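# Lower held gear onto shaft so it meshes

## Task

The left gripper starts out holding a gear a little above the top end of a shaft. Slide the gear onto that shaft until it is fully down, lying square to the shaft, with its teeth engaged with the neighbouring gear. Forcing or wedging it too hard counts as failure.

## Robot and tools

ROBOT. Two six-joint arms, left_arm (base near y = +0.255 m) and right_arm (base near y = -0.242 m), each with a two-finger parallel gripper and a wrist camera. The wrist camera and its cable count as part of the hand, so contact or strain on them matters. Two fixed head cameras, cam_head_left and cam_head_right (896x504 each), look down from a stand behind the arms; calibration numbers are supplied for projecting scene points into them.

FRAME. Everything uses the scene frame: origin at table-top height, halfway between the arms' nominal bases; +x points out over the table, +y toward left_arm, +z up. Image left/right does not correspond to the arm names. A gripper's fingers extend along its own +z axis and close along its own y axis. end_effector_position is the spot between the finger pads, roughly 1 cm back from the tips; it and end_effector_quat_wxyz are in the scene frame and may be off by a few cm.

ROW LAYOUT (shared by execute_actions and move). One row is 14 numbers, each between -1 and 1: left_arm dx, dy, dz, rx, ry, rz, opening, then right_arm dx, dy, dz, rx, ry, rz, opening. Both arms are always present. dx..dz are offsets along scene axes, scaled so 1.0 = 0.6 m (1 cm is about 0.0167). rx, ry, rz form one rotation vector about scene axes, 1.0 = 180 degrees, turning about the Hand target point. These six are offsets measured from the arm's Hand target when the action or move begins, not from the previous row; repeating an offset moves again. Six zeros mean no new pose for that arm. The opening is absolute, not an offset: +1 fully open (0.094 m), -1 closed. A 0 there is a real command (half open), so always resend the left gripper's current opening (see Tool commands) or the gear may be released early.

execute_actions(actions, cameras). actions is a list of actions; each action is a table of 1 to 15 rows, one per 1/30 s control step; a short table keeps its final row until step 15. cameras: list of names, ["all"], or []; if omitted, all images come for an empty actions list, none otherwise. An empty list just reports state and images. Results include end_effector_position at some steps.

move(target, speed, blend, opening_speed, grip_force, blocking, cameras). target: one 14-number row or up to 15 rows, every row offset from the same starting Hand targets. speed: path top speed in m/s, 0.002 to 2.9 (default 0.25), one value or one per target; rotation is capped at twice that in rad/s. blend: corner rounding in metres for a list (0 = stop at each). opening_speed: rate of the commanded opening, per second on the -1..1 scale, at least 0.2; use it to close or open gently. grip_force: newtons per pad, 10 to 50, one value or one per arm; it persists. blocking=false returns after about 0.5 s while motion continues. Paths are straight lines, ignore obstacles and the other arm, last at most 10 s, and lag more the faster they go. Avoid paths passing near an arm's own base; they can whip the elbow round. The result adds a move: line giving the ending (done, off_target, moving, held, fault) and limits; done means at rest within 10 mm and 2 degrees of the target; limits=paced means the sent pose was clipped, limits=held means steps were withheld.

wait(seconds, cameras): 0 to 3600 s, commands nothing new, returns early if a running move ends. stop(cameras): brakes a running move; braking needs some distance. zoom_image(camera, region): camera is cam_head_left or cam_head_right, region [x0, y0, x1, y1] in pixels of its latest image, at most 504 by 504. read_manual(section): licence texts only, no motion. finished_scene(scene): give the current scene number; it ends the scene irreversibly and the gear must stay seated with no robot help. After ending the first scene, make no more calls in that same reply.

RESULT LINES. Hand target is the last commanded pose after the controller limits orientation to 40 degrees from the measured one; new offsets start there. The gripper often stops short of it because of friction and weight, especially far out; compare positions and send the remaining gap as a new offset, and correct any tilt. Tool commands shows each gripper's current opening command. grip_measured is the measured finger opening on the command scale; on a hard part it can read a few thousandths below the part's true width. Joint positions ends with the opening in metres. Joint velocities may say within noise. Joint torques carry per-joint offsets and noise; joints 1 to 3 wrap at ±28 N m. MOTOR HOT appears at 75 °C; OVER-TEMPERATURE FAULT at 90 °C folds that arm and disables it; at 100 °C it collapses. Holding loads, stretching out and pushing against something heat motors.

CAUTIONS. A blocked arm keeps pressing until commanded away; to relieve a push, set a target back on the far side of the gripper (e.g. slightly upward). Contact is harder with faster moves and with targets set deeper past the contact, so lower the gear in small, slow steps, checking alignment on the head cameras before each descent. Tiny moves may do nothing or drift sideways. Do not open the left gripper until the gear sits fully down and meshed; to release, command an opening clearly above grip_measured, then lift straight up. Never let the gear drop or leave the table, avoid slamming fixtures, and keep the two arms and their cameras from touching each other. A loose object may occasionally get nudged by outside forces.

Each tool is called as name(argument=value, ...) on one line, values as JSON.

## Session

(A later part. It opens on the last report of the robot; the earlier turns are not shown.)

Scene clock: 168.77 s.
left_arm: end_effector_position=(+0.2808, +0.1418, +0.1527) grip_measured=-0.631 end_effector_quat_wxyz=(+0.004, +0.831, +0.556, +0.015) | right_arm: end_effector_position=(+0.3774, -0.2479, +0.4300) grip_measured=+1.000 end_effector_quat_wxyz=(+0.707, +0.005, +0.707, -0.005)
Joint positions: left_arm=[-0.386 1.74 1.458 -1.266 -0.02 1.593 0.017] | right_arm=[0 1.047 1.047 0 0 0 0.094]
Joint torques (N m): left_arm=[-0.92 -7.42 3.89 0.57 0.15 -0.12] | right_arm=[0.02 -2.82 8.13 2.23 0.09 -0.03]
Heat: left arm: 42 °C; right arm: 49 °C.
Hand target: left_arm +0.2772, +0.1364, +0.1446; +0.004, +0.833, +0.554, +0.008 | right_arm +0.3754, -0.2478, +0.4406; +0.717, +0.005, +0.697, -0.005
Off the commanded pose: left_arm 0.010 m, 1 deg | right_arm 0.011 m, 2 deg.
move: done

move(target=[[-0.02,0.004,0.065,0,0,0.042,-1,0,0,0,0,0,0,1],[0.008,0.0135,0.026,0,0,0.042,-1,0,0,0,0,0,0,1],[0.011,0.0145,0.004,0,0,0.042,-1,0,0,0,0,0,0,1]], speed=[0.12,0.06,0.03])

move(target=[0,0.001,-0.005,0,0,0,-1,0,0,0,0,0,0,1], speed=0.02, cameras=["all"])

zoom_image(camera="cam_head_right", region=[350, 135, 420, 205])

zoom_image(camera="cam_head_left", region=[350, 135, 420, 205])

Scene clock: 175.27 s.
left_arm: end_effector_position=(+0.2812, +0.1463, +0.1525) grip_measured=-0.631 end_effector_quat_wxyz=(+0.001, +0.792, +0.611, +0.012) | right_arm: end_effector_position=(+0.3774, -0.2479, +0.4300) grip_measured=+1.000 end_effector_quat_wxyz=(+0.707, +0.005, +0.707, -0.005)
Joint positions: left_arm=[-0.372 1.744 1.463 -1.276 -0.02 1.471 0.017] | right_arm=[0 1.047 1.047 0 0 0 0.094]
Joint torques (N m): left_arm=[0.61 -6.82 5.65 0.52 0.12 0.11] | right_arm=[0.01 -2.84 8.14 2.24 0.09 -0.02]
Heat: left arm: 42 °C; right arm: 49 °C.
Hand target: left_arm +0.2838, +0.1451, +0.1469; +0.003, +0.794, +0.607, +0.008 | right_arm +0.3754, -0.2478, +0.4406; +0.717, +0.005, +0.697, -0.005
Off the commanded pose: left_arm 0.006 m, 1 deg | right_arm 0.011 m, 2 deg.
move: done

Scene clock: 175.77 s.
left_arm: end_effector_position=(+0.2816, +0.1474, +0.1518) grip_measured=-0.631 end_effector_quat_wxyz=(+0.001, +0.791, +0.611, +0.012) | right_arm: end_effector_position=(+0.3774, -0.2479, +0.4300) grip_measured=+1.000 end_effector_quat_wxyz=(+0.707, +0.005, +0.707, -0.005)
Joint positions: left_arm=[-0.369 1.744 1.46 -1.272 -0.02 1.473 0.017] | right_arm=[0 1.047 1.047 0 0 0 0.094]
Joint torques (N m): left_arm=[0.44 -6.83 4.74 0.63 0.11 0.09] | right_arm=[-0.01 -2.8 8.13 2.23 0.09 -0.03]
Heat: left arm: 42 °C; right arm: 49 °C.
Hand target: left_arm +0.2839, +0.1457, +0.1440; +0.003, +0.794, +0.607, +0.008 | right_arm +0.3754, -0.2478, +0.4406; +0.717, +0.005, +0.697, -0.005
Off the commanded pose: left_arm 0.008 m, 1 deg | right_arm 0.011 m, 2 deg.
move: done

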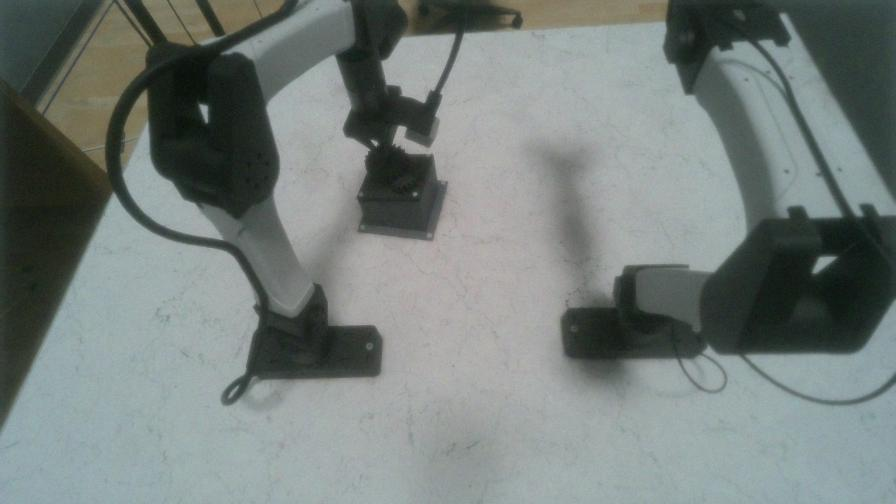

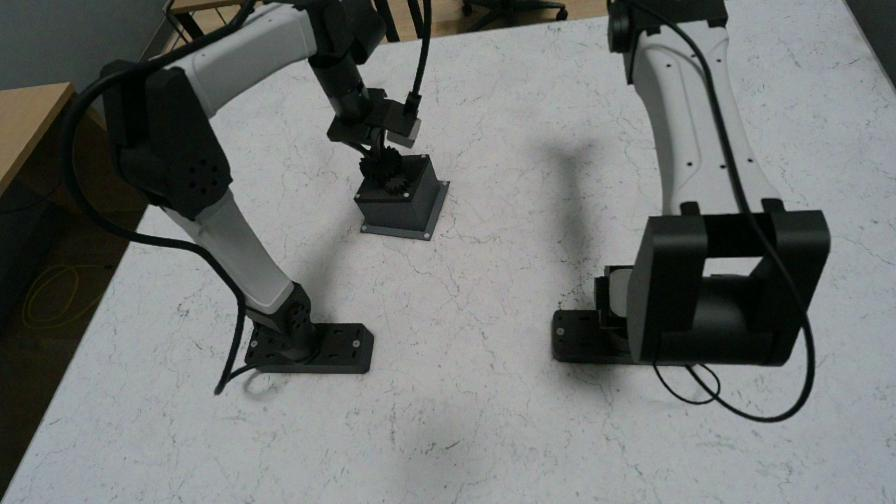

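Scaled by 7.200.

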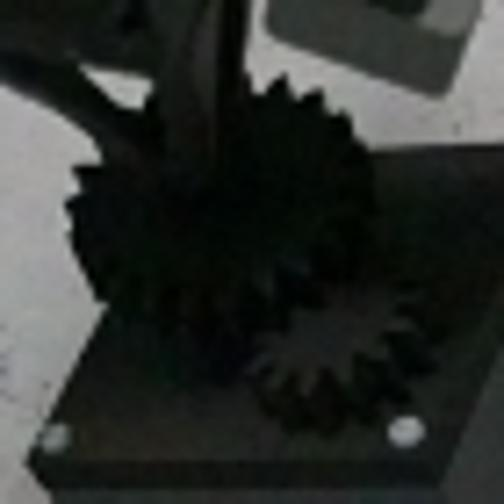

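Scaled by 7.200.

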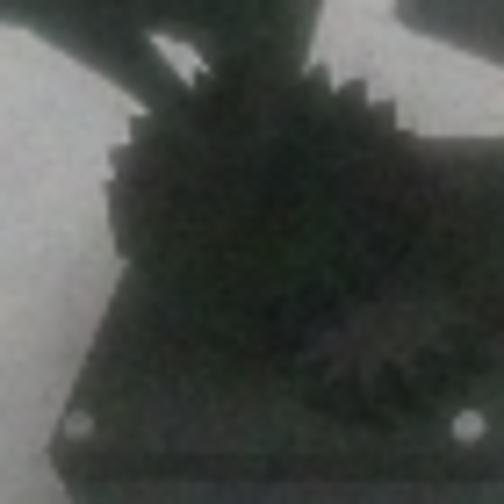

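move(target=[[-0.022,-0.004,0.05,0,0,0,-1,0,0,0,0,0,0,1],[-0.004,-0.0045,0.02,0,0,0,-1,0,0,0,0,0,0,1],[-0.0025,-0.0032,0.004,0,0,0,-1,0,0,0,0,0,0,1]], speed=[0.12,0.06,0.03])

move(target=[0,0,-0.006,0,0,0,-1,0,0,0,0,0,0,1], speed=0.02)

Scene clock: 179.17 s.
left_arm: end_effector_position=(+0.2787, +0.1454, +0.1528) grip_measured=-0.631 end_effector_quat_wxyz=(+0.000, +0.793, +0.609, +0.011) | right_arm: end_effector_position=(+0.3774, -0.2479, +0.4300) grip_measured=+1.000 end_effector_quat_wxyz=(+0.707, +0.005, +0.707, -0.005)
Joint positions: left_arm=[-0.378 1.739 1.458 -1.278 -0.02 1.47 0.017] | right_arm=[0 1.047 1.047 0 0 0 0.094]
Joint torques (N m): left_arm=[0.5 -6.56 5.57 0.6 0.11 0.05] | right_arm=[0.01 -2.81 8.13 2.23 0.09 -0.03]
Heat: left arm: 42 °C; right arm: 49 °C.
Hand target: left_arm +0.2823, +0.1437, +0.1464; +0.003, +0.794, +0.607, +0.008 | right_arm +0.3754, -0.2478, +0.4406; +0.717, +0.005, +0.697, -0.005
Off the commanded pose: left_arm 0.008 m, 1 deg | right_arm 0.011 m, 2 deg.
move: done

Scene clock: 179.67 s.
left_arm: end_effector_position=(+0.2791, +0.1461, +0.1522) grip_measured=-0.631 end_effector_quat_wxyz=(+0.000, +0.792, +0.610, +0.012) | right_arm: end_effector_position=(+0.3774, -0.2479, +0.4300) grip_measured=+1.000 end_effector_quat_wxyz=(+0.707, +0.005, +0.707, -0.005)
Joint positions: left_arm=[-0.375 1.739 1.456 -1.276 -0.02 1.47 0.017] | right_arm=[0 1.047 1.047 0 0 0 0.094]
Joint torques (N m): left_arm=[0.31 -6.53 4.48 0.71 0.11 0.06] | right_arm=[0.02 -2.81 8.16 2.23 0.1 -0.02]
Heat: left arm: 42 °C; right arm: 49 °C.
Hand target: left_arm +0.2824, +0.1437, +0.1429; +0.003, +0.794, +0.607, +0.008 | right_arm +0.3754, -0.2478, +0.4406; +0.717, +0.005, +0.697, -0.005
Off the commanded pose: left_arm 0.010 m, 1 deg | right_arm 0.011 m, 2 deg.
move: done

move(target=[[0,-0.006,-0.002,0,0,0.02,-1,0,0,0,0,0,0,1],[0.004,-0.006,-0.002,0,0,-0.02,-1,0,0,0,0,0,0,1],[0.004,0.001,-0.002,0,0,0.02,-1,0,0,0,0,0,0,1],[0.004,0.001,-0.002,0,0,0,-1,0,0,0,0,0,0,1]], speed=0.05, blend=0.002)

Scene clock: 184.53 s.
left_arm: end_effector_position=(+0.2825, +0.1455, +0.1522) grip_measured=-0.631 end_effector_quat_wxyz=(+0.006, +0.792, +0.611, +0.015) | right_arm: end_effector_position=(+0.3774, -0.2479, +0.4300) grip_measured=+1.000 end_effector_quat_wxyz=(+0.707, +0.005, +0.707, -0.005)
Joint positions: left_arm=[-0.373 1.739 1.456 -1.262 -0.02 1.47 0.017] | right_arm=[0 1.047 1.047 0 0 0 0.094]
Joint torques (N m): left_arm=[0.55 -5.87 4.85 0.63 0.12 0.11] | right_arm=[0.02 -2.81 8.13 2.23 0.09 -0.02]
Heat: left arm: 42 °C; right arm: 49 °C.
Hand target: left_arm +0.2847, +0.1443, +0.1417; +0.003, +0.794, +0.607, +0.008 | right_arm +0.3754, -0.2478, +0.4406; +0.717, +0.005, +0.697, -0.005
Off the commanded pose: left_arm 0.011 m, 1 deg | right_arm 0.011 m, 2 deg.
move: off_target (left_arm)

move(target=[[-0.0042,0,0,0,0,0.015,-1,0,0,0,0,0,0,1],[-0.0017,0,0,0,0,-0.015,-1,0,0,0,0,0,0,1],[-0.0042,0.0025,0,0,0,0.015,-1,0,0,0,0,0,0,1],[-0.0067,0,0,0,0,-0.015,-1,0,0,0,0,0,0,1],[-0.0042,-0.0025,0,0,0,0.015,-1,0,0,0,0,0,0,1],[0.0008,0,0,0,0,-0.015,-1,0,0,0,0,0,0,1],[-0.0007,0.0035,0,0,0,0.015,-1,0,0,0,0,0,0,1],[-0.0042,0.005,0,0,0,-0.015,-1,0,0,0,0,0,0,1],[-0.0077,0.0035,0,0,0,0.015,-1,0,0,0,0,0,0,1],[-0.0092,0,0,0,0,-0.015,-1,0,0,0,0,0,0,1],[-0.0077,-0.0035,0,0,0,0.015,-1,0,0,0,0,0,0,1],[-0.0042,-0.005,0,0,0,-0.015,-1,0,0,0,0,0,0,1]], speed=0.06, blend=0.003)

Scene clock: 195.67 s.
left_arm: end_effector_position=(+0.2843, +0.1456, +0.1513) grip_measured=-0.631 end_effector_quat_wxyz=(+0.012, +0.801, +0.599, +0.016) | right_arm: end_effector_position=(+0.3774, -0.2479, +0.4300) grip_measured=+1.000 end_effector_quat_wxyz=(+0.707, +0.005, +0.707, -0.005)
Joint positions: left_arm=[-0.368 1.735 1.447 -1.245 -0.013 1.505 0.017] | right_arm=[0 1.047 1.047 0 0 0 0.094]
Joint torques (N m): left_arm=[-0.84 -5.91 5.2 0.51 0.07 0.08] | right_arm=[0.02 -2.81 8.14 2.23 0.09 -0.02]
Heat: left arm: 42 °C; right arm: 49 °C.
Hand target: left_arm +0.2822, +0.1414, +0.1416; +0.003, +0.808, +0.588, +0.008 | right_arm +0.3754, -0.2478, +0.4406; +0.717, +0.005, +0.697, -0.005
Off the commanded pose: left_arm 0.011 m, 2 deg | right_arm 0.011 m, 2 deg.
move: off_target (left_arm)

move(target=[0.005,0.01,0.1,0,0,-0.03,-1,0,0,0,0,0,0,1], speed=0.12, cameras=["all"])

zoom_image(camera="cam_head_right", region=[376, 160, 416, 200])

zoom_image(camera="cam_head_left", region=[382, 160, 422, 200])

zoom_image(camera="cam_head_right", region=[345, 105, 415, 175])

Scene clock: 200.17 s.
left_arm: end_effector_position=(+0.2835, +0.1473, +0.1991) grip_measured=-0.631 end_effector_quat_wxyz=(+0.003, +0.833, +0.554, +0.011) | right_arm: end_effector_position=(+0.3774, -0.2479, +0.4300) grip_measured=+1.000 end_effector_quat_wxyz=(+0.707, +0.005, +0.707, -0.005)
Joint positions: left_arm=[-0.364 1.758 1.664 -1.46 -0.013 1.62 0.017] | right_arm=[0 1.047 1.047 0 0 0 0.094]
Joint torques (N m): left_arm=[0.58 -7.12 8.25 0.23 0.09 0.11] | right_arm=[0.02 -2.81 8.13 2.23 0.09 -0.03]
Heat: left arm: 42 °C; right arm: 49 °C.
Hand target: left_arm +0.2852, +0.1473, +0.2016; +0.004, +0.835, +0.550, +0.007 | right_arm +0.3754, -0.2478, +0.4406; +0.717, +0.005, +0.697, -0.005
Off the commanded pose: left_arm 0.003 m, 1 deg | right_arm 0.011 m, 2 deg.
move: done

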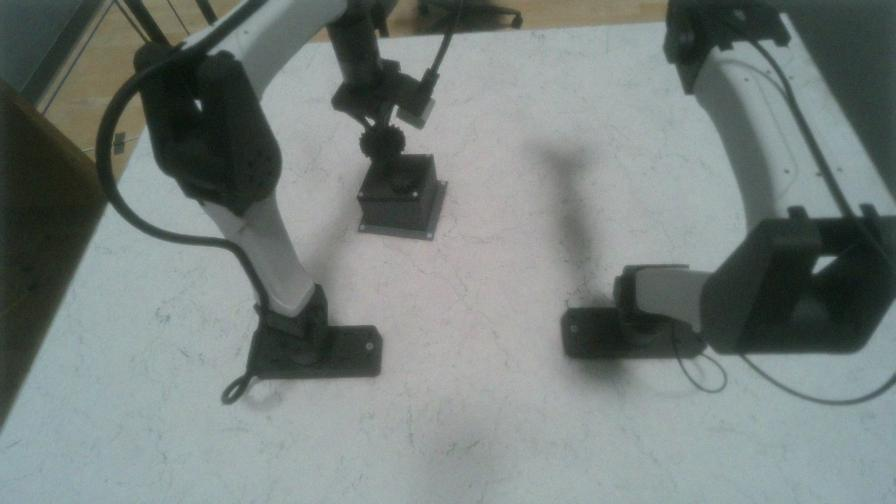

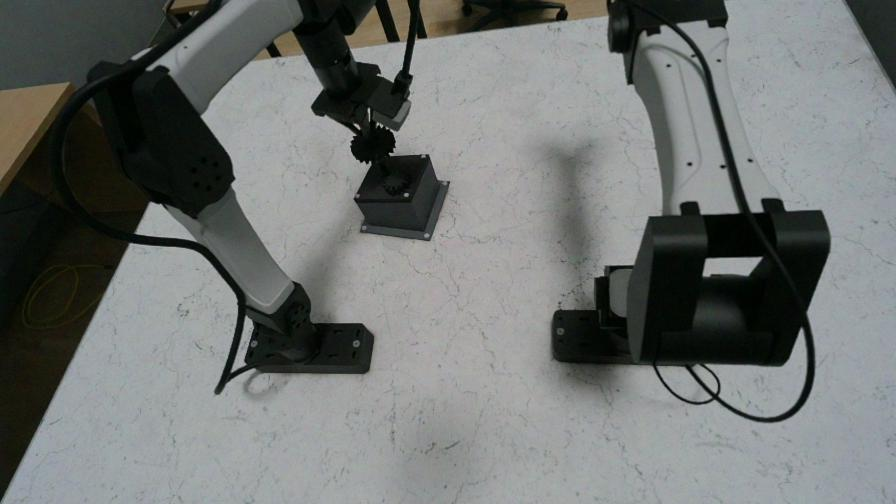

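Scaled by 12.600.

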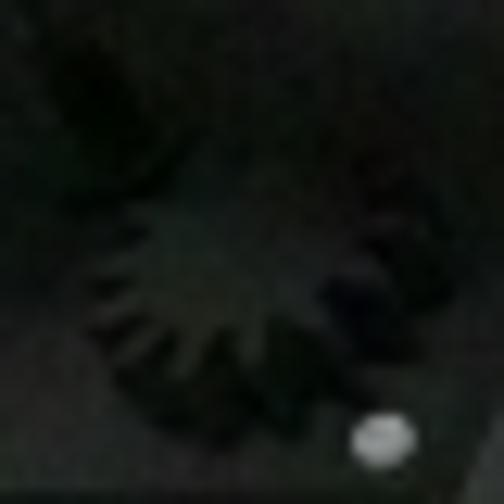

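Scaled by 12.600.

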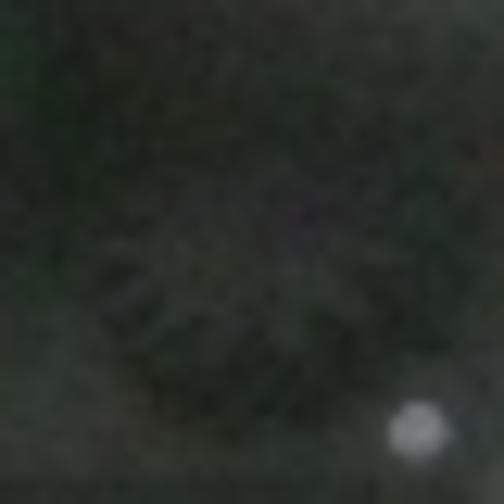

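Scaled by 7.200.

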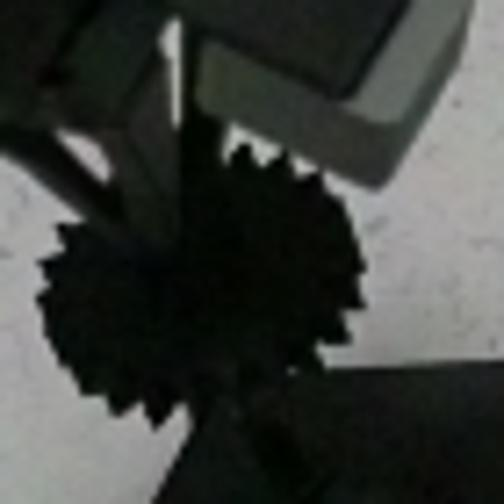

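move(target=[[-0.012,-0.004,-0.03,0,0,-0.02,-1,0,0,0,0,0,0,1],[-0.004,-0.0045,-0.068,0,0,-0.02,-1,0,0,0,0,0,0,1],[-0.002,-0.0038,-0.0905,0,0,-0.02,-1,0,0,0,0,0,0,1]], speed=[0.12,0.06,0.03])

move(target=[0,0,-0.006,0,0,0,-1,0,0,0,0,0,0,1], speed=0.02)

Scene clock: 204.43 s.
left_arm: end_effector_position=(+0.2790, +0.1474, +0.1518) grip_measured=-0.631 end_effector_quat_wxyz=(-0.008, +0.850, +0.527, +0.002) | right_arm: end_effector_position=(+0.3774, -0.2479, +0.4300) grip_measured=+1.000 end_effector_quat_wxyz=(+0.707, +0.005, +0.707, -0.005)
Joint positions: left_arm=[-0.368 1.758 1.476 -1.299 -0.013 1.678 0.017] | right_arm=[0 1.047 1.047 0 0 0 0.094]
Joint torques (N m): left_arm=[0.34 -8.05 4.36 0.7 0.08 0.06] | right_arm=[0.03 -2.81 8.12 2.24 0.09 -0.03]
Heat: left arm: 42 °C; right arm: 49 °C.
Hand target: left_arm +0.2840, +0.1451, +0.1473; +0.004, +0.852, +0.523, +0.007 | right_arm +0.3754, -0.2478, +0.4406; +0.717, +0.005, +0.697, -0.005
Off the commanded pose: left_arm 0.007 m, 2 deg | right_arm 0.011 m, 2 deg.
move: done

Scene clock: 204.93 s.
left_arm: end_effector_position=(+0.2788, +0.1475, +0.1516) grip_measured=-0.631 end_effector_quat_wxyz=(-0.005, +0.850, +0.527, +0.004) | right_arm: end_effector_position=(+0.3774, -0.2479, +0.4300) grip_measured=+1.000 end_effector_quat_wxyz=(+0.707, +0.005, +0.707, -0.005)
Joint positions: left_arm=[-0.368 1.751 1.468 -1.291 -0.013 1.679 0.017] | right_arm=[0 1.047 1.047 0 0 0 0.094]
Joint torques (N m): left_arm=[0.38 -7.36 3.79 0.78 0.09 0.06] | right_arm=[0.02 -2.8 8.16 2.23 0.1 -0.03]
Heat: left arm: 42 °C; right arm: 49 °C.
Hand target: left_arm +0.2840, +0.1451, +0.1437; +0.004, +0.852, +0.523, +0.007 | right_arm +0.3754, -0.2478, +0.4406; +0.717, +0.005, +0.697, -0.005
Off the commanded pose: left_arm 0.010 m, 1 deg | right_arm 0.011 m, 2 deg.
move: done

move(target=[[-0.035,-0.006,0.06,0,0,0,-1,0,0,0,0,0,0,1],[-0.004,-0.007,0.03,0,0,0,-1,0,0,0,0,0,0,1],[-0.0012,-0.005,0.004,0,0,0,-1,0,0,0,0,0,0,1]], speed=[0.12,0.06,0.03])

move(target=[0,0.0005,-0.005,0,0,0,-1,0,0,0,0,0,0,1], speed=0.02)

move(target=[0,-0.012,0,0,0,0,-1,0,0,0,0,0,0,1], speed=0.02)

move(target=[0,-0.004,0,0,0,0,-1,0,0,0,0,0,0,1], speed=0.02)

Scene clock: 209.43 s.
left_arm: end_effector_position=(+0.2794, +0.1430, +0.1530) grip_measured=-0.631 end_effector_quat_wxyz=(+0.002, +0.850, +0.527, +0.009) | right_arm: end_effector_position=(+0.3774, -0.2479, +0.4300) grip_measured=+1.000 end_effector_quat_wxyz=(+0.707, +0.005, +0.707, -0.005)
Joint positions: left_arm=[-0.38 1.743 1.463 -1.278 -0.011 1.667 0.017] | right_arm=[0 1.047 1.047 0 0 0 0.094]
Joint torques (N m): left_arm=[0.53 -6.68 5.23 0.6 0.07 0.07] | right_arm=[0.01 -2.81 8.12 2.23 0.1 -0.03]
Heat: left arm: 42 °C; right arm: 49 °C.
Hand target: left_arm +0.2833, +0.1420, +0.1461; +0.004, +0.852, +0.523, +0.007 | right_arm +0.3754, -0.2478, +0.4406; +0.717, +0.005, +0.697, -0.005
Off the commanded pose: left_arm 0.008 m, 1 deg | right_arm 0.011 m, 2 deg.
move: done

Scene clock: 209.93 s.
left_arm: end_effector_position=(+0.2801, +0.1438, +0.1524) grip_measured=-0.631 end_effector_quat_wxyz=(+0.003, +0.849, +0.528, +0.009) | right_arm: end_effector_position=(+0.3774, -0.2479, +0.4300) grip_measured=+1.000 end_effector_quat_wxyz=(+0.707, +0.005, +0.707, -0.005)
Joint positions: left_arm=[-0.377 1.743 1.461 -1.274 -0.011 1.669 0.017] | right_arm=[0 1.047 1.047 0 0 0 0.094]
Joint torques (N m): left_arm=[0.31 -6.6 4.38 0.68 0.06 0.1] | right_arm=[0.02 -2.81 8.16 2.23 0.1 -0.03]
Heat: left arm: 42 °C; right arm: 49 °C.
Hand target: left_arm +0.2833, +0.1424, +0.1431; +0.004, +0.852, +0.523, +0.007 | right_arm +0.3754, -0.2478, +0.4406; +0.717, +0.005, +0.697, -0.005
Off the commanded pose: left_arm 0.010 m, 1 deg | right_arm 0.011 m, 2 deg.
move: done

Scene clock: 210.63 s.
left_arm: end_effector_position=(+0.2799, +0.1433, +0.1524) grip_measured=-0.631 end_effector_quat_wxyz=(+0.001, +0.851, +0.526, +0.012) | right_arm: end_effector_position=(+0.3774, -0.2479, +0.4300) grip_measured=+1.000 end_effector_quat_wxyz=(+0.707, +0.005, +0.707, -0.005)
Joint positions: left_arm=[-0.381 1.743 1.461 -1.274 -0.018 1.669 0.017] | right_arm=[0 1.047 1.047 0 0 0 0.094]
Joint torques (N m): left_arm=[-0.95 -5.74 5.52 0.67 0.12 -0.1] | right_arm=[0.03 -2.81 8.13 2.23 0.1 -0.02]
Heat: left arm: 42 °C; right arm: 49 °C.
Hand target: left_arm +0.2833, +0.1352, +0.1431; +0.004, +0.852, +0.523, +0.007 | right_arm +0.3754, -0.2478, +0.4406; +0.717, +0.005, +0.697, -0.005
Off the commanded pose: left_arm 0.013 m, 1 deg | right_arm 0.011 m, 2 deg.
move: off_target (left_arm)

Scene clock: 211.13 s.
left_arm: end_effector_position=(+0.2800, +0.1426, +0.1528) grip_measured=-0.631 end_effector_quat_wxyz=(-0.001, +0.851, +0.525, +0.015) | right_arm: end_effector_position=(+0.3774, -0.2479, +0.4300) grip_measured=+1.000 end_effector_quat_wxyz=(+0.707, +0.005, +0.707, -0.005)
Joint positions: left_arm=[-0.388 1.743 1.462 -1.274 -0.025 1.664 0.017] | right_arm=[0 1.047 1.047 0 0 0 0.094]
Joint torques (N m): left_arm=[-0.99 -5.39 5.79 0.65 0.2 -0.12] | right_arm=[0.02 -2.8 8.14 2.24 0.09 -0.02]
Heat: left arm: 42 °C; right arm: 49 °C.
Hand target: left_arm +0.2833, +0.1327, +0.1431; +0.004, +0.852, +0.523, +0.007 | right_arm +0.3754, -0.2478, +0.4406; +0.717, +0.005, +0.697, -0.005
Off the commanded pose: left_arm 0.014 m, 1 deg | right_arm 0.011 m, 2 deg.
move: off_target (left_arm)

move(target=[[-0.02,0.02,0.06,0,0,0,-1,0,0,0,0,0,0,1],[0.014,0.0265,0.03,0,0,0,-1,0,0,0,0,0,0,1],[0.017,0.0277,0.006,0,0,0,-1,0,0,0,0,0,0,1]], speed=[0.12,0.06,0.03])

move(target=[0,0.0005,-0.006,0,0,0,-1,0,0,0,0,0,0,1], speed=0.02)

move(target=[0,0,-0.004,0,0,0,-1,0,0,0,0,0,0,1], speed=0.02)

Scene clock: 217.33 s.
left_arm: end_effector_position=(+0.2891, +0.1509, +0.1511) grip_measured=-0.631 end_effector_quat_wxyz=(-0.003, +0.850, +0.526, +0.010) | right_arm: end_effector_position=(+0.3774, -0.2479, +0.4300) grip_measured=+1.000 end_effector_quat_wxyz=(+0.707, +0.005, +0.707, -0.005)
Joint positions: left_arm=[-0.35 1.774 1.493 -1.282 -0.018 1.699 0.017] | right_arm=[0 1.047 1.047 0 0 0 0.094]
Joint torques (N m): left_arm=[0.68 -7.12 5.71 0.55 0.14 0.11] | right_arm=[0.01 -2.78 8.12 2.23 0.1 -0.03]
Heat: left arm: 42 °C; right arm: 49 °C.
Hand target: left_arm +0.2934, +0.1494, +0.1467; +0.004, +0.852, +0.523, +0.007 | right_arm +0.3754, -0.2478, +0.4406; +0.717, +0.005, +0.697, -0.005
Off the commanded pose: left_arm 0.006 m, 1 deg | right_arm 0.011 m, 2 deg.
move: done

Scene clock: 217.93 s.
left_arm: end_effector_position=(+0.2891, +0.1508, +0.1503) grip_measured=-0.631 end_effector_quat_wxyz=(-0.001, +0.850, +0.527, +0.007) | right_arm: end_effector_position=(+0.3774, -0.2479, +0.4300) grip_measured=+1.000 end_effector_quat_wxyz=(+0.707, +0.005, +0.707, -0.005)
Joint positions: left_arm=[-0.347 1.774 1.49 -1.279 -0.013 1.701 0.017] | right_arm=[0 1.047 1.047 0 0 0 0.094]
Joint torques (N m): left_arm=[0.54 -7.17 4.81 0.66 0.08 0.1] | right_arm=[0.02 -2.8 8.14 2.23 0.1 -0.02]
Heat: left arm: 42 °C; right arm: 49 °C.
Hand target: left_arm +0.2934, +0.1497, +0.1431; +0.004, +0.852, +0.523, +0.007 | right_arm +0.3754, -0.2478, +0.4406; +0.717, +0.005, +0.697, -0.005
Off the commanded pose: left_arm 0.009 m, 1 deg | right_arm 0.011 m, 2 deg.
move: done

Scene clock: 218.43 s.
left_arm: end_effector_position=(+0.2891, +0.1508, +0.1500) grip_measured=-0.631 end_effector_quat_wxyz=(-0.001, +0.850, +0.526, +0.007) | right_arm: end_effector_position=(+0.3774, -0.2479, +0.4300) grip_measured=+1.000 end_effector_quat_wxyz=(+0.707, +0.005, +0.707, -0.005)
Joint positions: left_arm=[-0.347 1.774 1.489 -1.278 -0.013 1.701 0.017] | right_arm=[0 1.047 1.047 0 0 0 0.094]
Joint torques (N m): left_arm=[0.54 -7.04 4.12 0.74 0.09 0.1] | right_arm=[0.01 -2.84 8.16 2.24 0.1 -0.02]
Heat: left arm: 42 °C; right arm: 49 °C.
Hand target: left_arm +0.2935, +0.1497, +0.1407; +0.004, +0.852, +0.523, +0.007 | right_arm +0.3754, -0.2478, +0.4406; +0.717, +0.005, +0.697, -0.005
Off the commanded pose: left_arm 0.010 m, 1 deg | right_arm 0.011 m, 2 deg.
move: done

move(target=[0,0,0,0,0,-0.025,-1,0,0,0,0,0,0,1], speed=0.08)

move(target=[0,0,0,0,0,0.05,-1,0,0,0,0,0,0,1], speed=0.08)

move(target=[0,0,0,0,0,0.05,-1,0,0,0,0,0,0,1], speed=0.08, cameras=["all"])

zoom_image(camera="cam_head_right", region=[350, 135, 420, 205])

Scene clock: 220.40 s.
left_arm: end_effector_position=(+0.2908, +0.1499, +0.1500) grip_measured=-0.631 end_effector_quat_wxyz=(+0.002, +0.870, +0.493, +0.009) | right_arm: end_effector_position=(+0.3774, -0.2479, +0.4300) grip_measured=+1.000 end_effector_quat_wxyz=(+0.707, +0.005, +0.707, -0.005)
Joint positions: left_arm=[-0.347 1.774 1.489 -1.27 -0.011 1.779 0.017] | right_arm=[0 1.047 1.047 0 0 0 0.094]
Joint torques (N m): left_arm=[0.51 -7.13 4.04 0.68 0.06 0.12] | right_arm=[0.01 -2.8 8.13 2.23 0.1 -0.03]
Heat: left arm: 42 °C; right arm: 49 °C.
Hand target: left_arm +0.2935, +0.1497, +0.1407; +0.004, +0.872, +0.489, +0.007 | right_arm +0.3754, -0.2478, +0.4406; +0.717, +0.005, +0.697, -0.005
Off the commanded pose: left_arm 0.010 m, 1 deg | right_arm 0.011 m, 2 deg.
move: done

Scene clock: 222.03 s.
left_arm: end_effector_position=(+0.2907, +0.1496, +0.1500) grip_measured=-0.631 end_effector_quat_wxyz=(+0.004, +0.834, +0.551, +0.008) | right_arm: end_effector_position=(+0.3774, -0.2479, +0.4300) grip_measured=+1.000 end_effector_quat_wxyz=(+0.707, +0.005, +0.707, -0.005)
Joint positions: left_arm=[-0.347 1.774 1.489 -1.27 -0.009 1.643 0.017] | right_arm=[0 1.047 1.047 0 0 0 0.094]
Joint torques (N m): left_arm=[0.49 -7.09 4.18 0.68 0.03 -0.13] | right_arm=[0.01 -2.81 8.13 2.23 0.1 -0.02]
Heat: left arm: 42 °C; right arm: 49 °C.
Hand target: left_arm +0.2935, +0.1497, +0.1407; +0.004, +0.831, +0.556, +0.008 | right_arm +0.3754, -0.2478, +0.4406; +0.717, +0.005, +0.697, -0.005
Off the commanded pose: left_arm 0.010 m, 1 deg | right_arm 0.011 m, 2 deg.
move: done

Scene clock: 223.67 s.
left_arm: end_effector_position=(+0.2911, +0.1496, +0.1497) grip_measured=-0.631 end_effector_quat_wxyz=(+0.005, +0.788, +0.615, +0.009) | right_arm: end_effector_position=(+0.3774, -0.2479, +0.4300) grip_measured=+1.000 end_effector_quat_wxyz=(+0.707, +0.005, +0.707, -0.005)
Joint positions: left_arm=[-0.347 1.774 1.487 -1.267 -0.009 1.485 0.017] | right_arm=[0 1.047 1.047 0 0 0 0.094]
Joint torques (N m): left_arm=[0.36 -6.87 4.51 0.65 0.02 -0.11] | right_arm=[0.01 -2.82 8.13 2.23 0.1 -0.02]
Heat: left arm: 42 °C; right arm: 49 °C.
Hand target: left_arm +0.2935, +0.1497, +0.1407; +0.003, +0.785, +0.620, +0.008 | right_arm +0.3754, -0.2478, +0.4406; +0.717, +0.005, +0.697, -0.005
Off the commanded pose: left_arm 0.009 m, 1 deg | right_arm 0.011 m, 2 deg.
move: done

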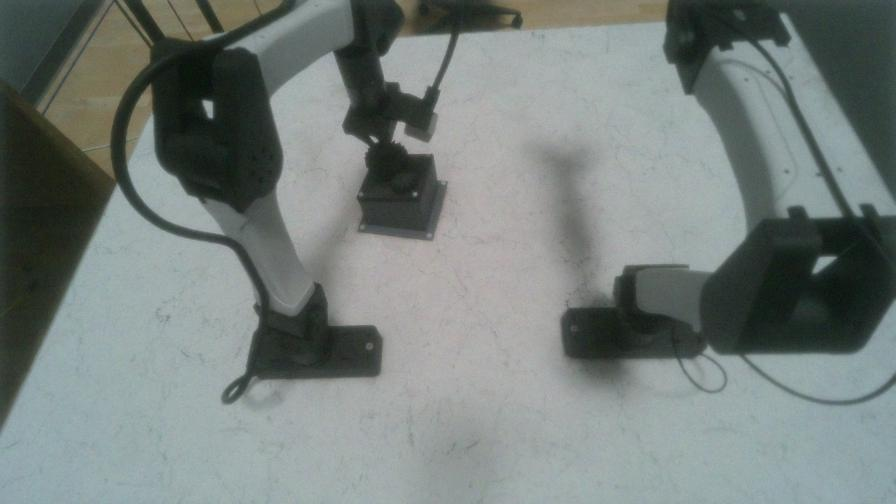

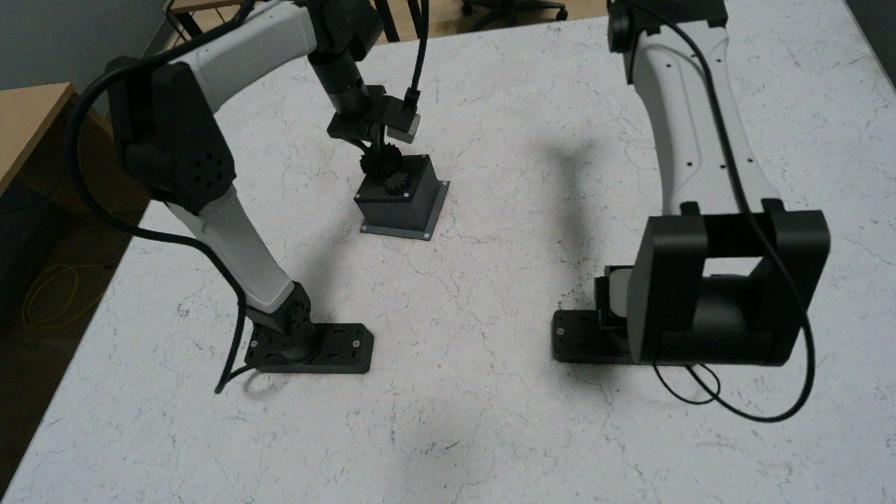

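Scaled by 7.200.

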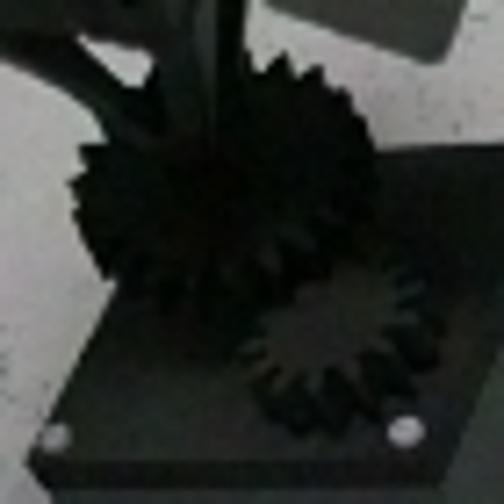

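zoom_image(camera="cam_head_right", region=[376, 160, 416, 200])

zoom_image(camera="cam_head_right", region=[355, 138, 405, 188])

Scaled by 12.600.

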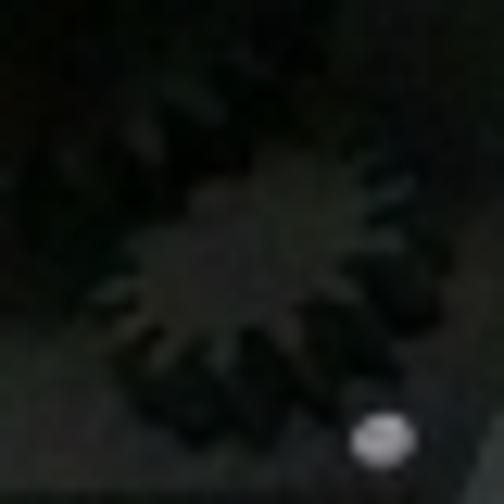

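Scaled by 10.080.

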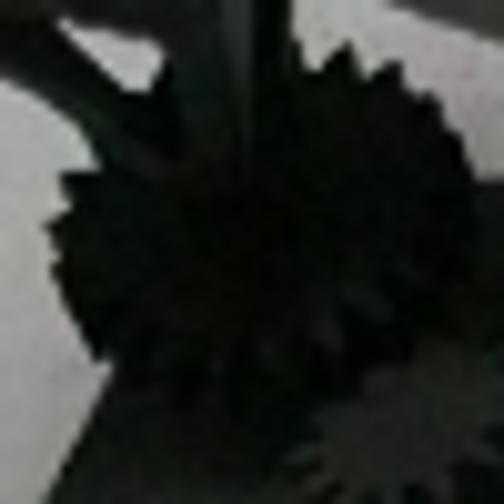

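move(target=[[-0.02,-0.001,0.06,0,0,-0.062,-1,0,0,0,0,0,0,1],[0,-0.001,0.03,0,0,-0.062,-1,0,0,0,0,0,0,1],[0.002,0.0008,0.008,0,0,-0.062,-1,0,0,0,0,0,0,1]], speed=[0.12,0.06,0.03])

move(target=[0,0.001,-0.008,0,0,0,-1,0,0,0,0,0,0,1], speed=0.02)

move(target=[0,0,0,0,0,0.025,-1,0,0,0,0,0,0,1], speed=0.05)

move(target=[0,0,0,0,0,-0.05,-1,0,0,0,0,0,0,1], speed=0.05)

Scene clock: 229.57 s.
left_arm: end_effector_position=(+0.2907, +0.1502, +0.1508) grip_measured=-0.631 end_effector_quat_wxyz=(+0.002, +0.839, +0.544, +0.007) | right_arm: end_effector_position=(+0.3774, -0.2479, +0.4300) grip_measured=+1.000 end_effector_quat_wxyz=(+0.707, +0.005, +0.707, -0.005)
Joint positions: left_arm=[-0.346 1.776 1.494 -1.277 -0.009 1.661 0.017] | right_arm=[0 1.047 1.047 0 0 0 0.094]
Joint torques (N m): left_arm=[0.58 -7.12 5.76 0.56 0.04 0.11] | right_arm=[-0.01 -2.82 8.14 2.24 0.1 -0.02]
Heat: left arm: 42 °C; right arm: 49 °C.
Hand target: left_arm +0.2947, +0.1502, +0.1455; +0.004, +0.841, +0.541, +0.007 | right_arm +0.3754, -0.2478, +0.4406; +0.717, +0.005, +0.697, -0.005
Off the commanded pose: left_arm 0.007 m, 1 deg | right_arm 0.011 m, 2 deg.
move: done

Scene clock: 230.10 s.
left_arm: end_effector_position=(+0.2906, +0.1513, +0.1497) grip_measured=-0.631 end_effector_quat_wxyz=(+0.001, +0.839, +0.544, +0.007) | right_arm: end_effector_position=(+0.3774, -0.2479, +0.4300) grip_measured=+1.000 end_effector_quat_wxyz=(+0.707, +0.005, +0.707, -0.005)
Joint positions: left_arm=[-0.343 1.776 1.49 -1.274 -0.009 1.664 0.017] | right_arm=[0 1.047 1.047 0 0 0 0.094]
Joint torques (N m): left_arm=[0.43 -7.02 4.36 0.7 0.05 0.06] | right_arm=[0.03 -2.8 8.16 2.23 0.09 -0.03]
Heat: left arm: 42 °C; right arm: 49 °C.
Hand target: left_arm +0.2947, +0.1507, +0.1406; +0.004, +0.841, +0.540, +0.007 | right_arm +0.3754, -0.2478, +0.4406; +0.717, +0.005, +0.697, -0.005
Off the commanded pose: left_arm 0.010 m, 1 deg | right_arm 0.011 m, 2 deg.
move: done

Scene clock: 231.47 s.
left_arm: end_effector_position=(+0.2906, +0.1513, +0.1497) grip_measured=-0.631 end_effector_quat_wxyz=(+0.002, +0.823, +0.568, +0.007) | right_arm: end_effector_position=(+0.3774, -0.2479, +0.4300) grip_measured=+1.000 end_effector_quat_wxyz=(+0.707, +0.005, +0.707, -0.005)
Joint positions: left_arm=[-0.343 1.776 1.49 -1.274 -0.009 1.606 0.017] | right_arm=[0 1.047 1.047 0 0 0 0.094]
Joint torques (N m): left_arm=[0.4 -6.98 4.41 0.68 0.04 -0.12] | right_arm=[0.03 -2.82 8.14 2.23 0.1 -0.02]
Heat: left arm: 42 °C; right arm: 49 °C.
Hand target: left_arm +0.2947, +0.1507, +0.1406; +0.003, +0.820, +0.573, +0.008 | right_arm +0.3754, -0.2478, +0.4406; +0.717, +0.005, +0.697, -0.005
Off the commanded pose: left_arm 0.010 m, 1 deg | right_arm 0.011 m, 2 deg.
move: done

Scene clock: 233.60 s.
left_arm: end_effector_position=(+0.2933, +0.1504, +0.1497) grip_measured=-0.631 end_effector_quat_wxyz=(+0.005, +0.859, +0.511, +0.011) | right_arm: end_effector_position=(+0.3774, -0.2479, +0.4300) grip_measured=+1.000 end_effector_quat_wxyz=(+0.707, +0.005, +0.707, -0.005)
Joint positions: left_arm=[-0.343 1.776 1.49 -1.263 -0.009 1.741 0.017] | right_arm=[0 1.047 1.047 0 0 0 0.094]
Joint torques (N m): left_arm=[0.55 -7.09 4.37 0.62 0.06 0.07] | right_arm=[0.01 -2.81 8.13 2.23 0.09 -0.03]
Heat: left arm: 42 °C; right arm: 49 °C.
Hand target: left_arm +0.2947, +0.1507, +0.1406; +0.004, +0.862, +0.507, +0.007 | right_arm +0.3754, -0.2478, +0.4406; +0.717, +0.005, +0.697, -0.005
Off the commanded pose: left_arm 0.009 m, 1 deg | right_arm 0.011 m, 2 deg.
move: done

wait(seconds=0, cameras=["cam_head_left","cam_head_right"])

zoom_image(camera="cam_head_right", region=[376, 160, 416, 200])

zoom_image(camera="cam_head_left", region=[382, 160, 422, 200])

zoom_image(camera="cam_head_right", region=[355, 138, 405, 188])

Scene clock: 234.40 s.
left_arm: end_effector_position=(+0.2933, +0.1504, +0.1497) grip_measured=-0.631 end_effector_quat_wxyz=(+0.005, +0.859, +0.511, +0.011) | right_arm: end_effector_position=(+0.3774, -0.2479, +0.4300) grip_measured=+1.000 end_effector_quat_wxyz=(+0.707, +0.005, +0.707, -0.005)
Joint positions: left_arm=[-0.343 1.776 1.49 -1.263 -0.009 1.742 0.017] | right_arm=[0 1.047 1.047 0 0 0 0.094]
Joint torques (N m): left_arm=[0.51 -7.09 4.3 0.62 0.05 0.11] | right_arm=[0.02 -2.8 8.16 2.24 0.09 -0.03]
Heat: left arm: 42 °C; right arm: 49 °C.
Hand target: left_arm +0.2947, +0.1507, +0.1406; +0.004, +0.862, +0.507, +0.007 | right_arm +0.3754, -0.2478, +0.4406; +0.717, +0.005, +0.697, -0.005
Tool commands: left_gripper/opening=-1.0 right_gripper/opening=+1.0
Off the commanded pose: left_arm 0.009 m, 1 deg | right_arm 0.011 m, 2 deg.

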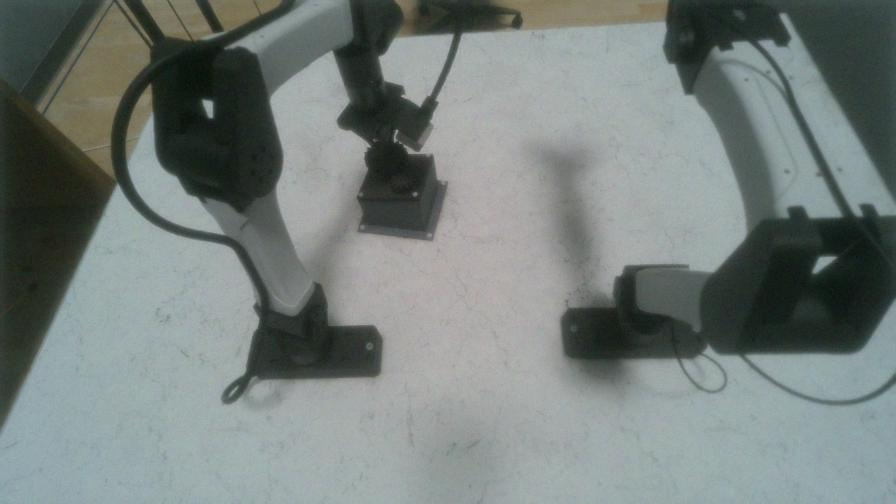

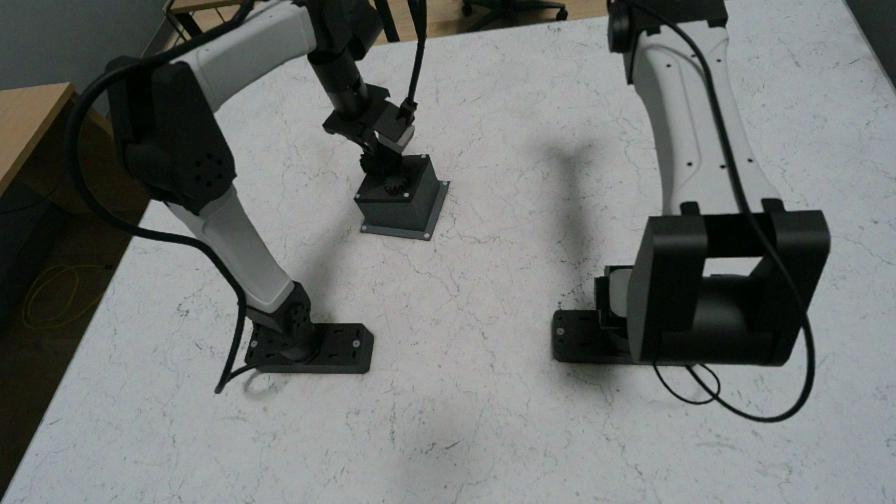

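Scaled by 12.600.

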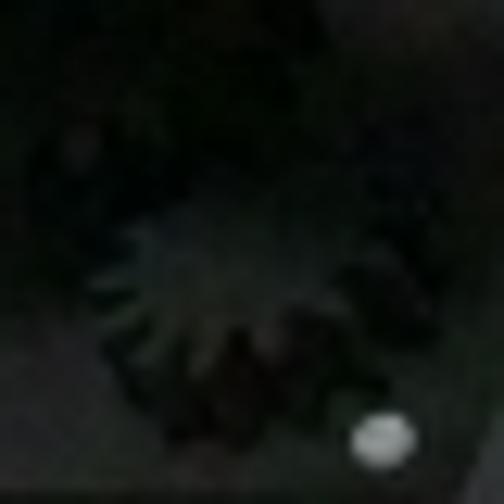

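Scaled by 12.600.

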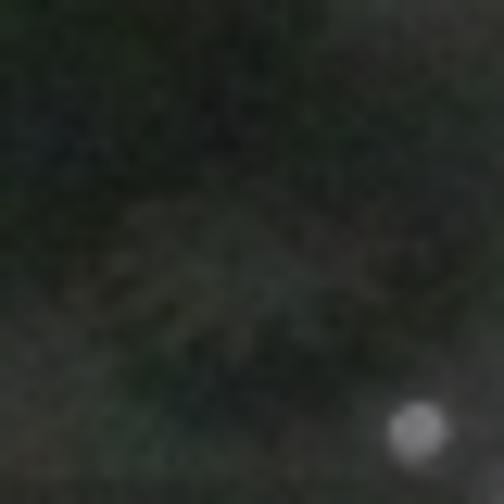

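Scaled by 10.080.

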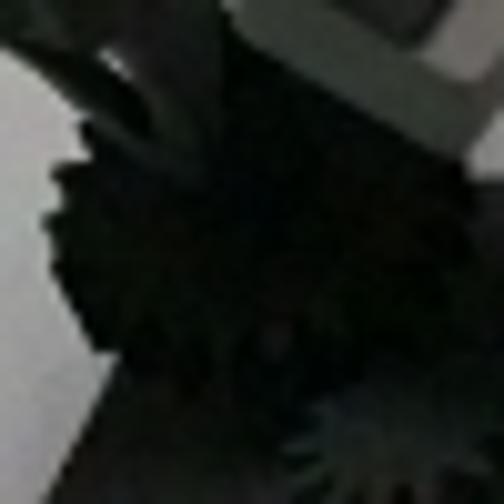

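move(target=[[-0.004,-0.001,0.025,0,0,-0.02,-1,0,0,0,0,0,0,1],[-0.003,-0.0005,0.001,0,0,-0.02,-1,0,0,0,0,0,0,1]], speed=0.06)

move(target=[[0,0,0.025,0,0,-0.02,-1,0,0,0,0,0,0,1],[0,0,0,0,0,-0.02,-1,0,0,0,0,0,0,1]], speed=0.06)

move(target=[[0,0,0.025,0,0,-0.02,-1,0,0,0,0,0,0,1],[0,0,0,0,0,-0.02,-1,0,0,0,0,0,0,1]], speed=0.06)

Scene clock: 237.47 s.
left_arm: end_effector_position=(+0.2910, +0.1511, +0.1495) grip_measured=-0.631 end_effector_quat_wxyz=(+0.002, +0.875, +0.485, +0.008) | right_arm: end_effector_position=(+0.3774, -0.2479, +0.4300) grip_measured=+1.000 end_effector_quat_wxyz=(+0.707, +0.005, +0.707, -0.005)
Joint positions: left_arm=[-0.343 1.776 1.489 -1.272 -0.009 1.803 0.017] | right_arm=[0 1.047 1.047 0 0 0 0.094]
Joint torques (N m): left_arm=[0.34 -7.6 3.82 0.67 0.07 0.09] | right_arm=[0.02 -2.8 8.16 2.23 0.1 -0.03]
Heat: left arm: 42 °C; right arm: 49 °C.
Hand target: left_arm +0.2929, +0.1504, +0.1412; +0.004, +0.877, +0.480, +0.007 | right_arm +0.3754, -0.2478, +0.4406; +0.717, +0.005, +0.697, -0.005
Off the commanded pose: left_arm 0.009 m, 1 deg | right_arm 0.011 m, 2 deg.
move: done

Scene clock: 238.83 s.
left_arm: end_effector_position=(+0.2906, +0.1515, +0.1495) grip_measured=-0.631 end_effector_quat_wxyz=(+0.001, +0.889, +0.457, +0.007) | right_arm: end_effector_position=(+0.3774, -0.2479, +0.4300) grip_measured=+1.000 end_effector_quat_wxyz=(+0.707, +0.005, +0.707, -0.005)
Joint positions: left_arm=[-0.342 1.775 1.489 -1.274 -0.009 1.866 0.017] | right_arm=[0 1.047 1.047 0 0 0 0.094]
Joint torques (N m): left_arm=[0.34 -7.62 3.84 0.7 0.07 0.1] | right_arm=[0.02 -2.82 8.14 2.23 0.1 -0.02]
Heat: left arm: 42 °C; right arm: 49 °C.
Hand target: left_arm +0.2928, +0.1505, +0.1412; +0.004, +0.892, +0.452, +0.007 | right_arm +0.3754, -0.2478, +0.4406; +0.717, +0.005, +0.697, -0.005
Off the commanded pose: left_arm 0.009 m, 1 deg | right_arm 0.011 m, 2 deg.
move: done

Scene clock: 240.20 s.
left_arm: end_effector_position=(+0.2908, +0.1515, +0.1496) grip_measured=-0.631 end_effector_quat_wxyz=(+0.001, +0.903, +0.429, +0.007) | right_arm: end_effector_position=(+0.3774, -0.2479, +0.4300) grip_measured=+1.000 end_effector_quat_wxyz=(+0.707, +0.005, +0.707, -0.005)
Joint positions: left_arm=[-0.341 1.775 1.489 -1.273 -0.009 1.929 0.017] | right_arm=[0 1.047 1.047 0 0 0 0.094]
Joint torques (N m): left_arm=[0.38 -7.8 3.86 0.67 0.08 0.09] | right_arm=[0.03 -2.78 8.13 2.23 0.09 -0.03]
Heat: left arm: 42 °C; right arm: 49 °C.
Hand target: left_arm +0.2930, +0.1505, +0.1413; +0.005, +0.906, +0.424, +0.007 | right_arm +0.3754, -0.2478, +0.4406; +0.717, +0.005, +0.697, -0.005
Off the commanded pose: left_arm 0.009 m, 1 deg | right_arm 0.011 m, 2 deg.
move: done

move(target=[[-0.03,-0.006,0.055,0,0,0.093,-1,0,0,0,0,0,0,1],[-0.008,-0.0085,0.028,0,0,0.093,-1,0,0,0,0,0,0,1],[-0.0065,-0.0075,0.005,0,0,0.093,-1,0,0,0,0,0,0,1]], speed=[0.12,0.06,0.03])

move(target=[0,0.004,-0.002,0,0,0,-1,0,0,0,0,0,0,1], speed=0.015)

move(target=[0,0.005,0,0,0,0,-1,0,0,0,0,0,0,1], speed=0.015)

Scene clock: 247.27 s.
left_arm: end_effector_position=(+0.2836, +0.1467, +0.1517) grip_measured=-0.631 end_effector_quat_wxyz=(+0.001, +0.834, +0.552, +0.006) | right_arm: end_effector_position=(+0.3774, -0.2479, +0.4300) grip_measured=+1.000 end_effector_quat_wxyz=(+0.707, +0.005, +0.707, -0.005)
Joint positions: left_arm=[-0.363 1.758 1.477 -1.281 -0.009 1.625 0.017] | right_arm=[0 1.047 1.047 0 0 0 0.094]
Joint torques (N m): left_arm=[0.61 -6.71 5.24 0.67 0.02 0.02] | right_arm=[0.01 -2.81 8.16 2.23 0.1 -0.03]
Heat: left arm: 42 °C; right arm: 49 °C.
Hand target: left_arm +0.2890, +0.1460, +0.1443; +0.003, +0.834, +0.551, +0.008 | right_arm +0.3754, -0.2478, +0.4406; +0.717, +0.005, +0.697, -0.005
Off the commanded pose: left_arm 0.009 m, 0 deg | right_arm 0.011 m, 2 deg.
move: done

Scene clock: 247.77 s.
left_arm: end_effector_position=(+0.2839, +0.1490, +0.1510) grip_measured=-0.631 end_effector_quat_wxyz=(+0.000, +0.832, +0.554, +0.005) | right_arm: end_effector_position=(+0.3774, -0.2479, +0.4300) grip_measured=+1.000 end_effector_quat_wxyz=(+0.707, +0.005, +0.707, -0.005)
Joint positions: left_arm=[-0.356 1.758 1.474 -1.28 -0.009 1.627 0.017] | right_arm=[0 1.047 1.047 0 0 0 0.094]
Joint torques (N m): left_arm=[0.5 -6.93 4.6 0.69 0.03 0.09] | right_arm=[-0.01 -2.78 8.14 2.23 0.09 -0.03]
Heat: left arm: 42 °C; right arm: 49 °C.
Hand target: left_arm +0.2889, +0.1484, +0.1431; +0.003, +0.834, +0.551, +0.007 | right_arm +0.3754, -0.2478, +0.4406; +0.717, +0.005, +0.697, -0.005
Off the commanded pose: left_arm 0.009 m, 1 deg | right_arm 0.011 m, 2 deg.
move: done

Scene clock: 248.37 s.
left_arm: end_effector_position=(+0.2844, +0.1515, +0.1505) grip_measured=-0.631 end_effector_quat_wxyz=(+0.000, +0.832, +0.554, +0.005) | right_arm: end_effector_position=(+0.3774, -0.2479, +0.4300) grip_measured=+1.000 end_effector_quat_wxyz=(+0.707, +0.005, +0.707, -0.005)
Joint positions: left_arm=[-0.347 1.758 1.472 -1.28 -0.008 1.635 0.017] | right_arm=[0 1.047 1.047 0 0 0 0.094]
Joint torques (N m): left_arm=[0.49 -7.23 4.46 0.69 0.03 0.08] | right_arm=[0.02 -2.81 8.13 2.23 0.09 -0.02]
Heat: left arm: 42 °C; right arm: 49 °C.
Hand target: left_arm +0.2890, +0.1514, +0.1431; +0.004, +0.834, +0.551, +0.008 | right_arm +0.3754, -0.2478, +0.4406; +0.717, +0.005, +0.697, -0.005
Off the commanded pose: left_arm 0.009 m, 1 deg | right_arm 0.011 m, 2 deg.
move: done

move(target=[0.005,0.005,0.1,0,0,0,-1,0,0,0,0,0,0,1], speed=0.15, cameras=["all"])

zoom_image(camera="cam_head_right", region=[346, 118, 400, 172])

zoom_image(camera="cam_head_left", region=[354, 115, 408, 169])

zoom_image(camera="cam_head_left", region=[320, 60, 440, 180])

zoom_image(camera="cam_head_right", region=[310, 60, 430, 180])

Scene clock: 254.20 s.
left_arm: end_effector_position=(+0.2901, +0.1532, +0.2008) grip_measured=-0.631 end_effector_quat_wxyz=(+0.005, +0.832, +0.554, +0.009) | right_arm: end_effector_position=(+0.3774, -0.2479, +0.4300) grip_measured=+1.000 end_effector_quat_wxyz=(+0.707, +0.005, +0.707, -0.005)
Joint positions: left_arm=[-0.337 1.775 1.693 -1.47 -0.008 1.645 0.017] | right_arm=[0 1.047 1.047 0 0 0 0.094]
Joint torques (N m): left_arm=[0.62 -7.16 8.16 0.18 0.03 0.12] | right_arm=[0.02 -2.81 8.16 2.24 0.1 -0.02]
Heat: left arm: 42 °C; right arm: 49 °C.
Hand target: left_arm +0.2920, +0.1544, +0.2030; +0.003, +0.834, +0.551, +0.007 | right_arm +0.3754, -0.2478, +0.4406; +0.717, +0.005, +0.697, -0.005
Off the commanded pose: left_arm 0.003 m, 1 deg | right_arm 0.011 m, 2 deg.
move: done

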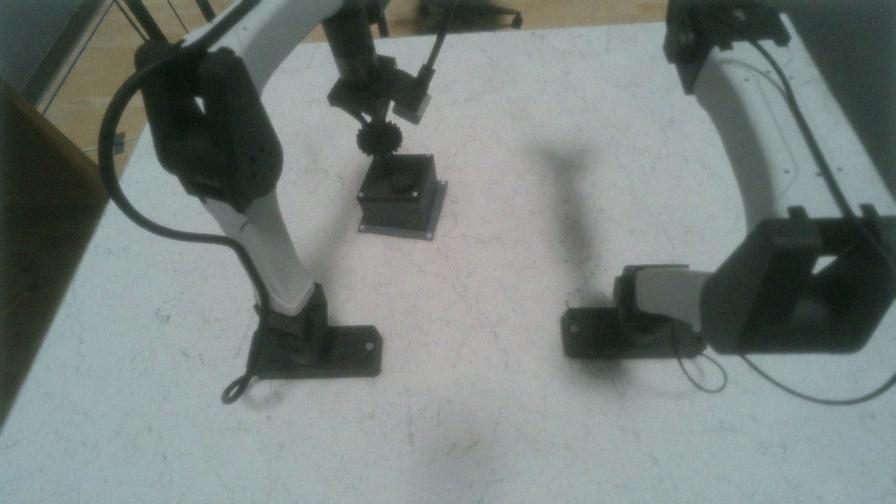

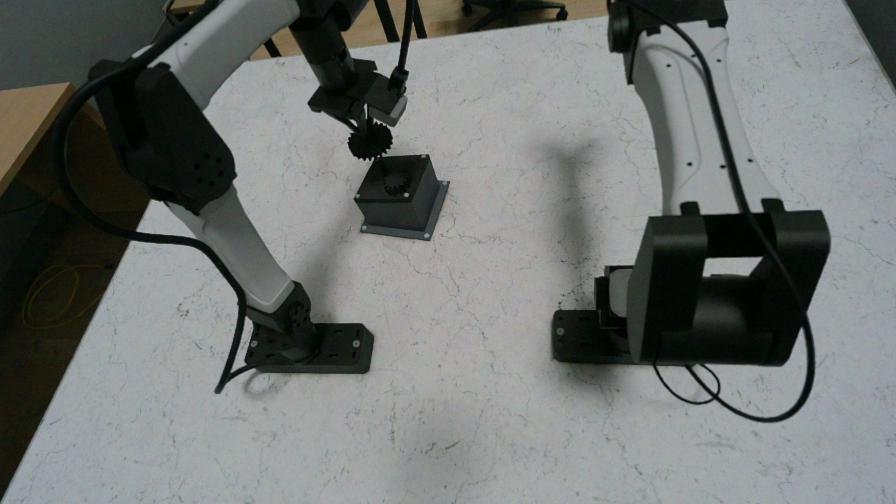

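Scaled by 9.333.

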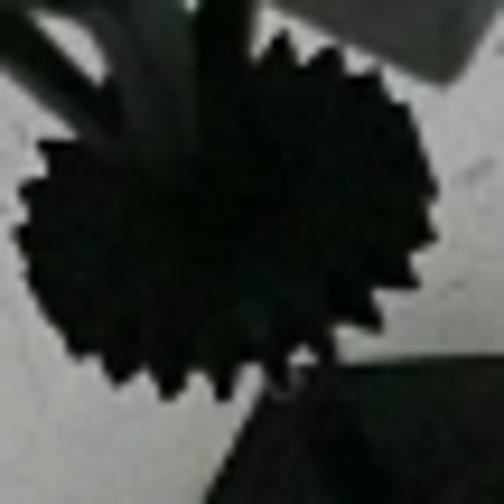

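Scaled by 9.333.

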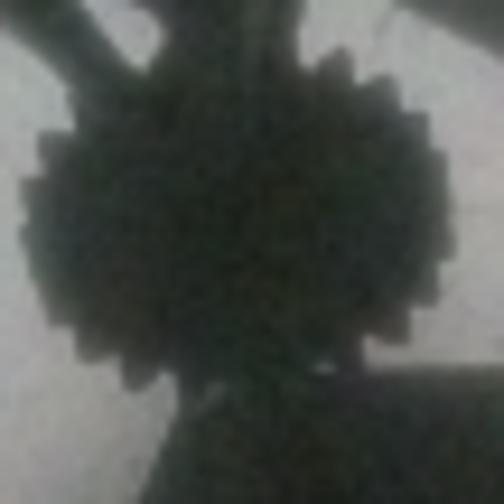

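Scaled by 4.200.

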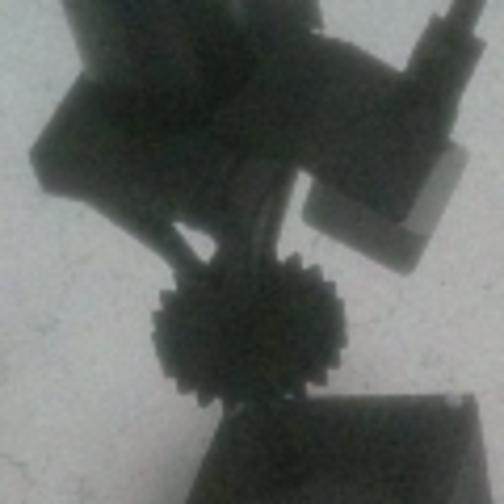

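Scaled by 4.200.

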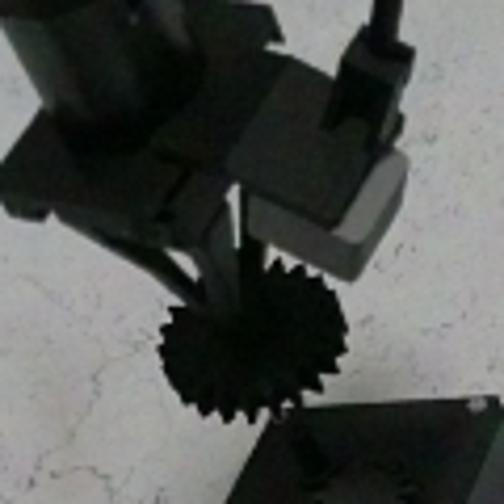

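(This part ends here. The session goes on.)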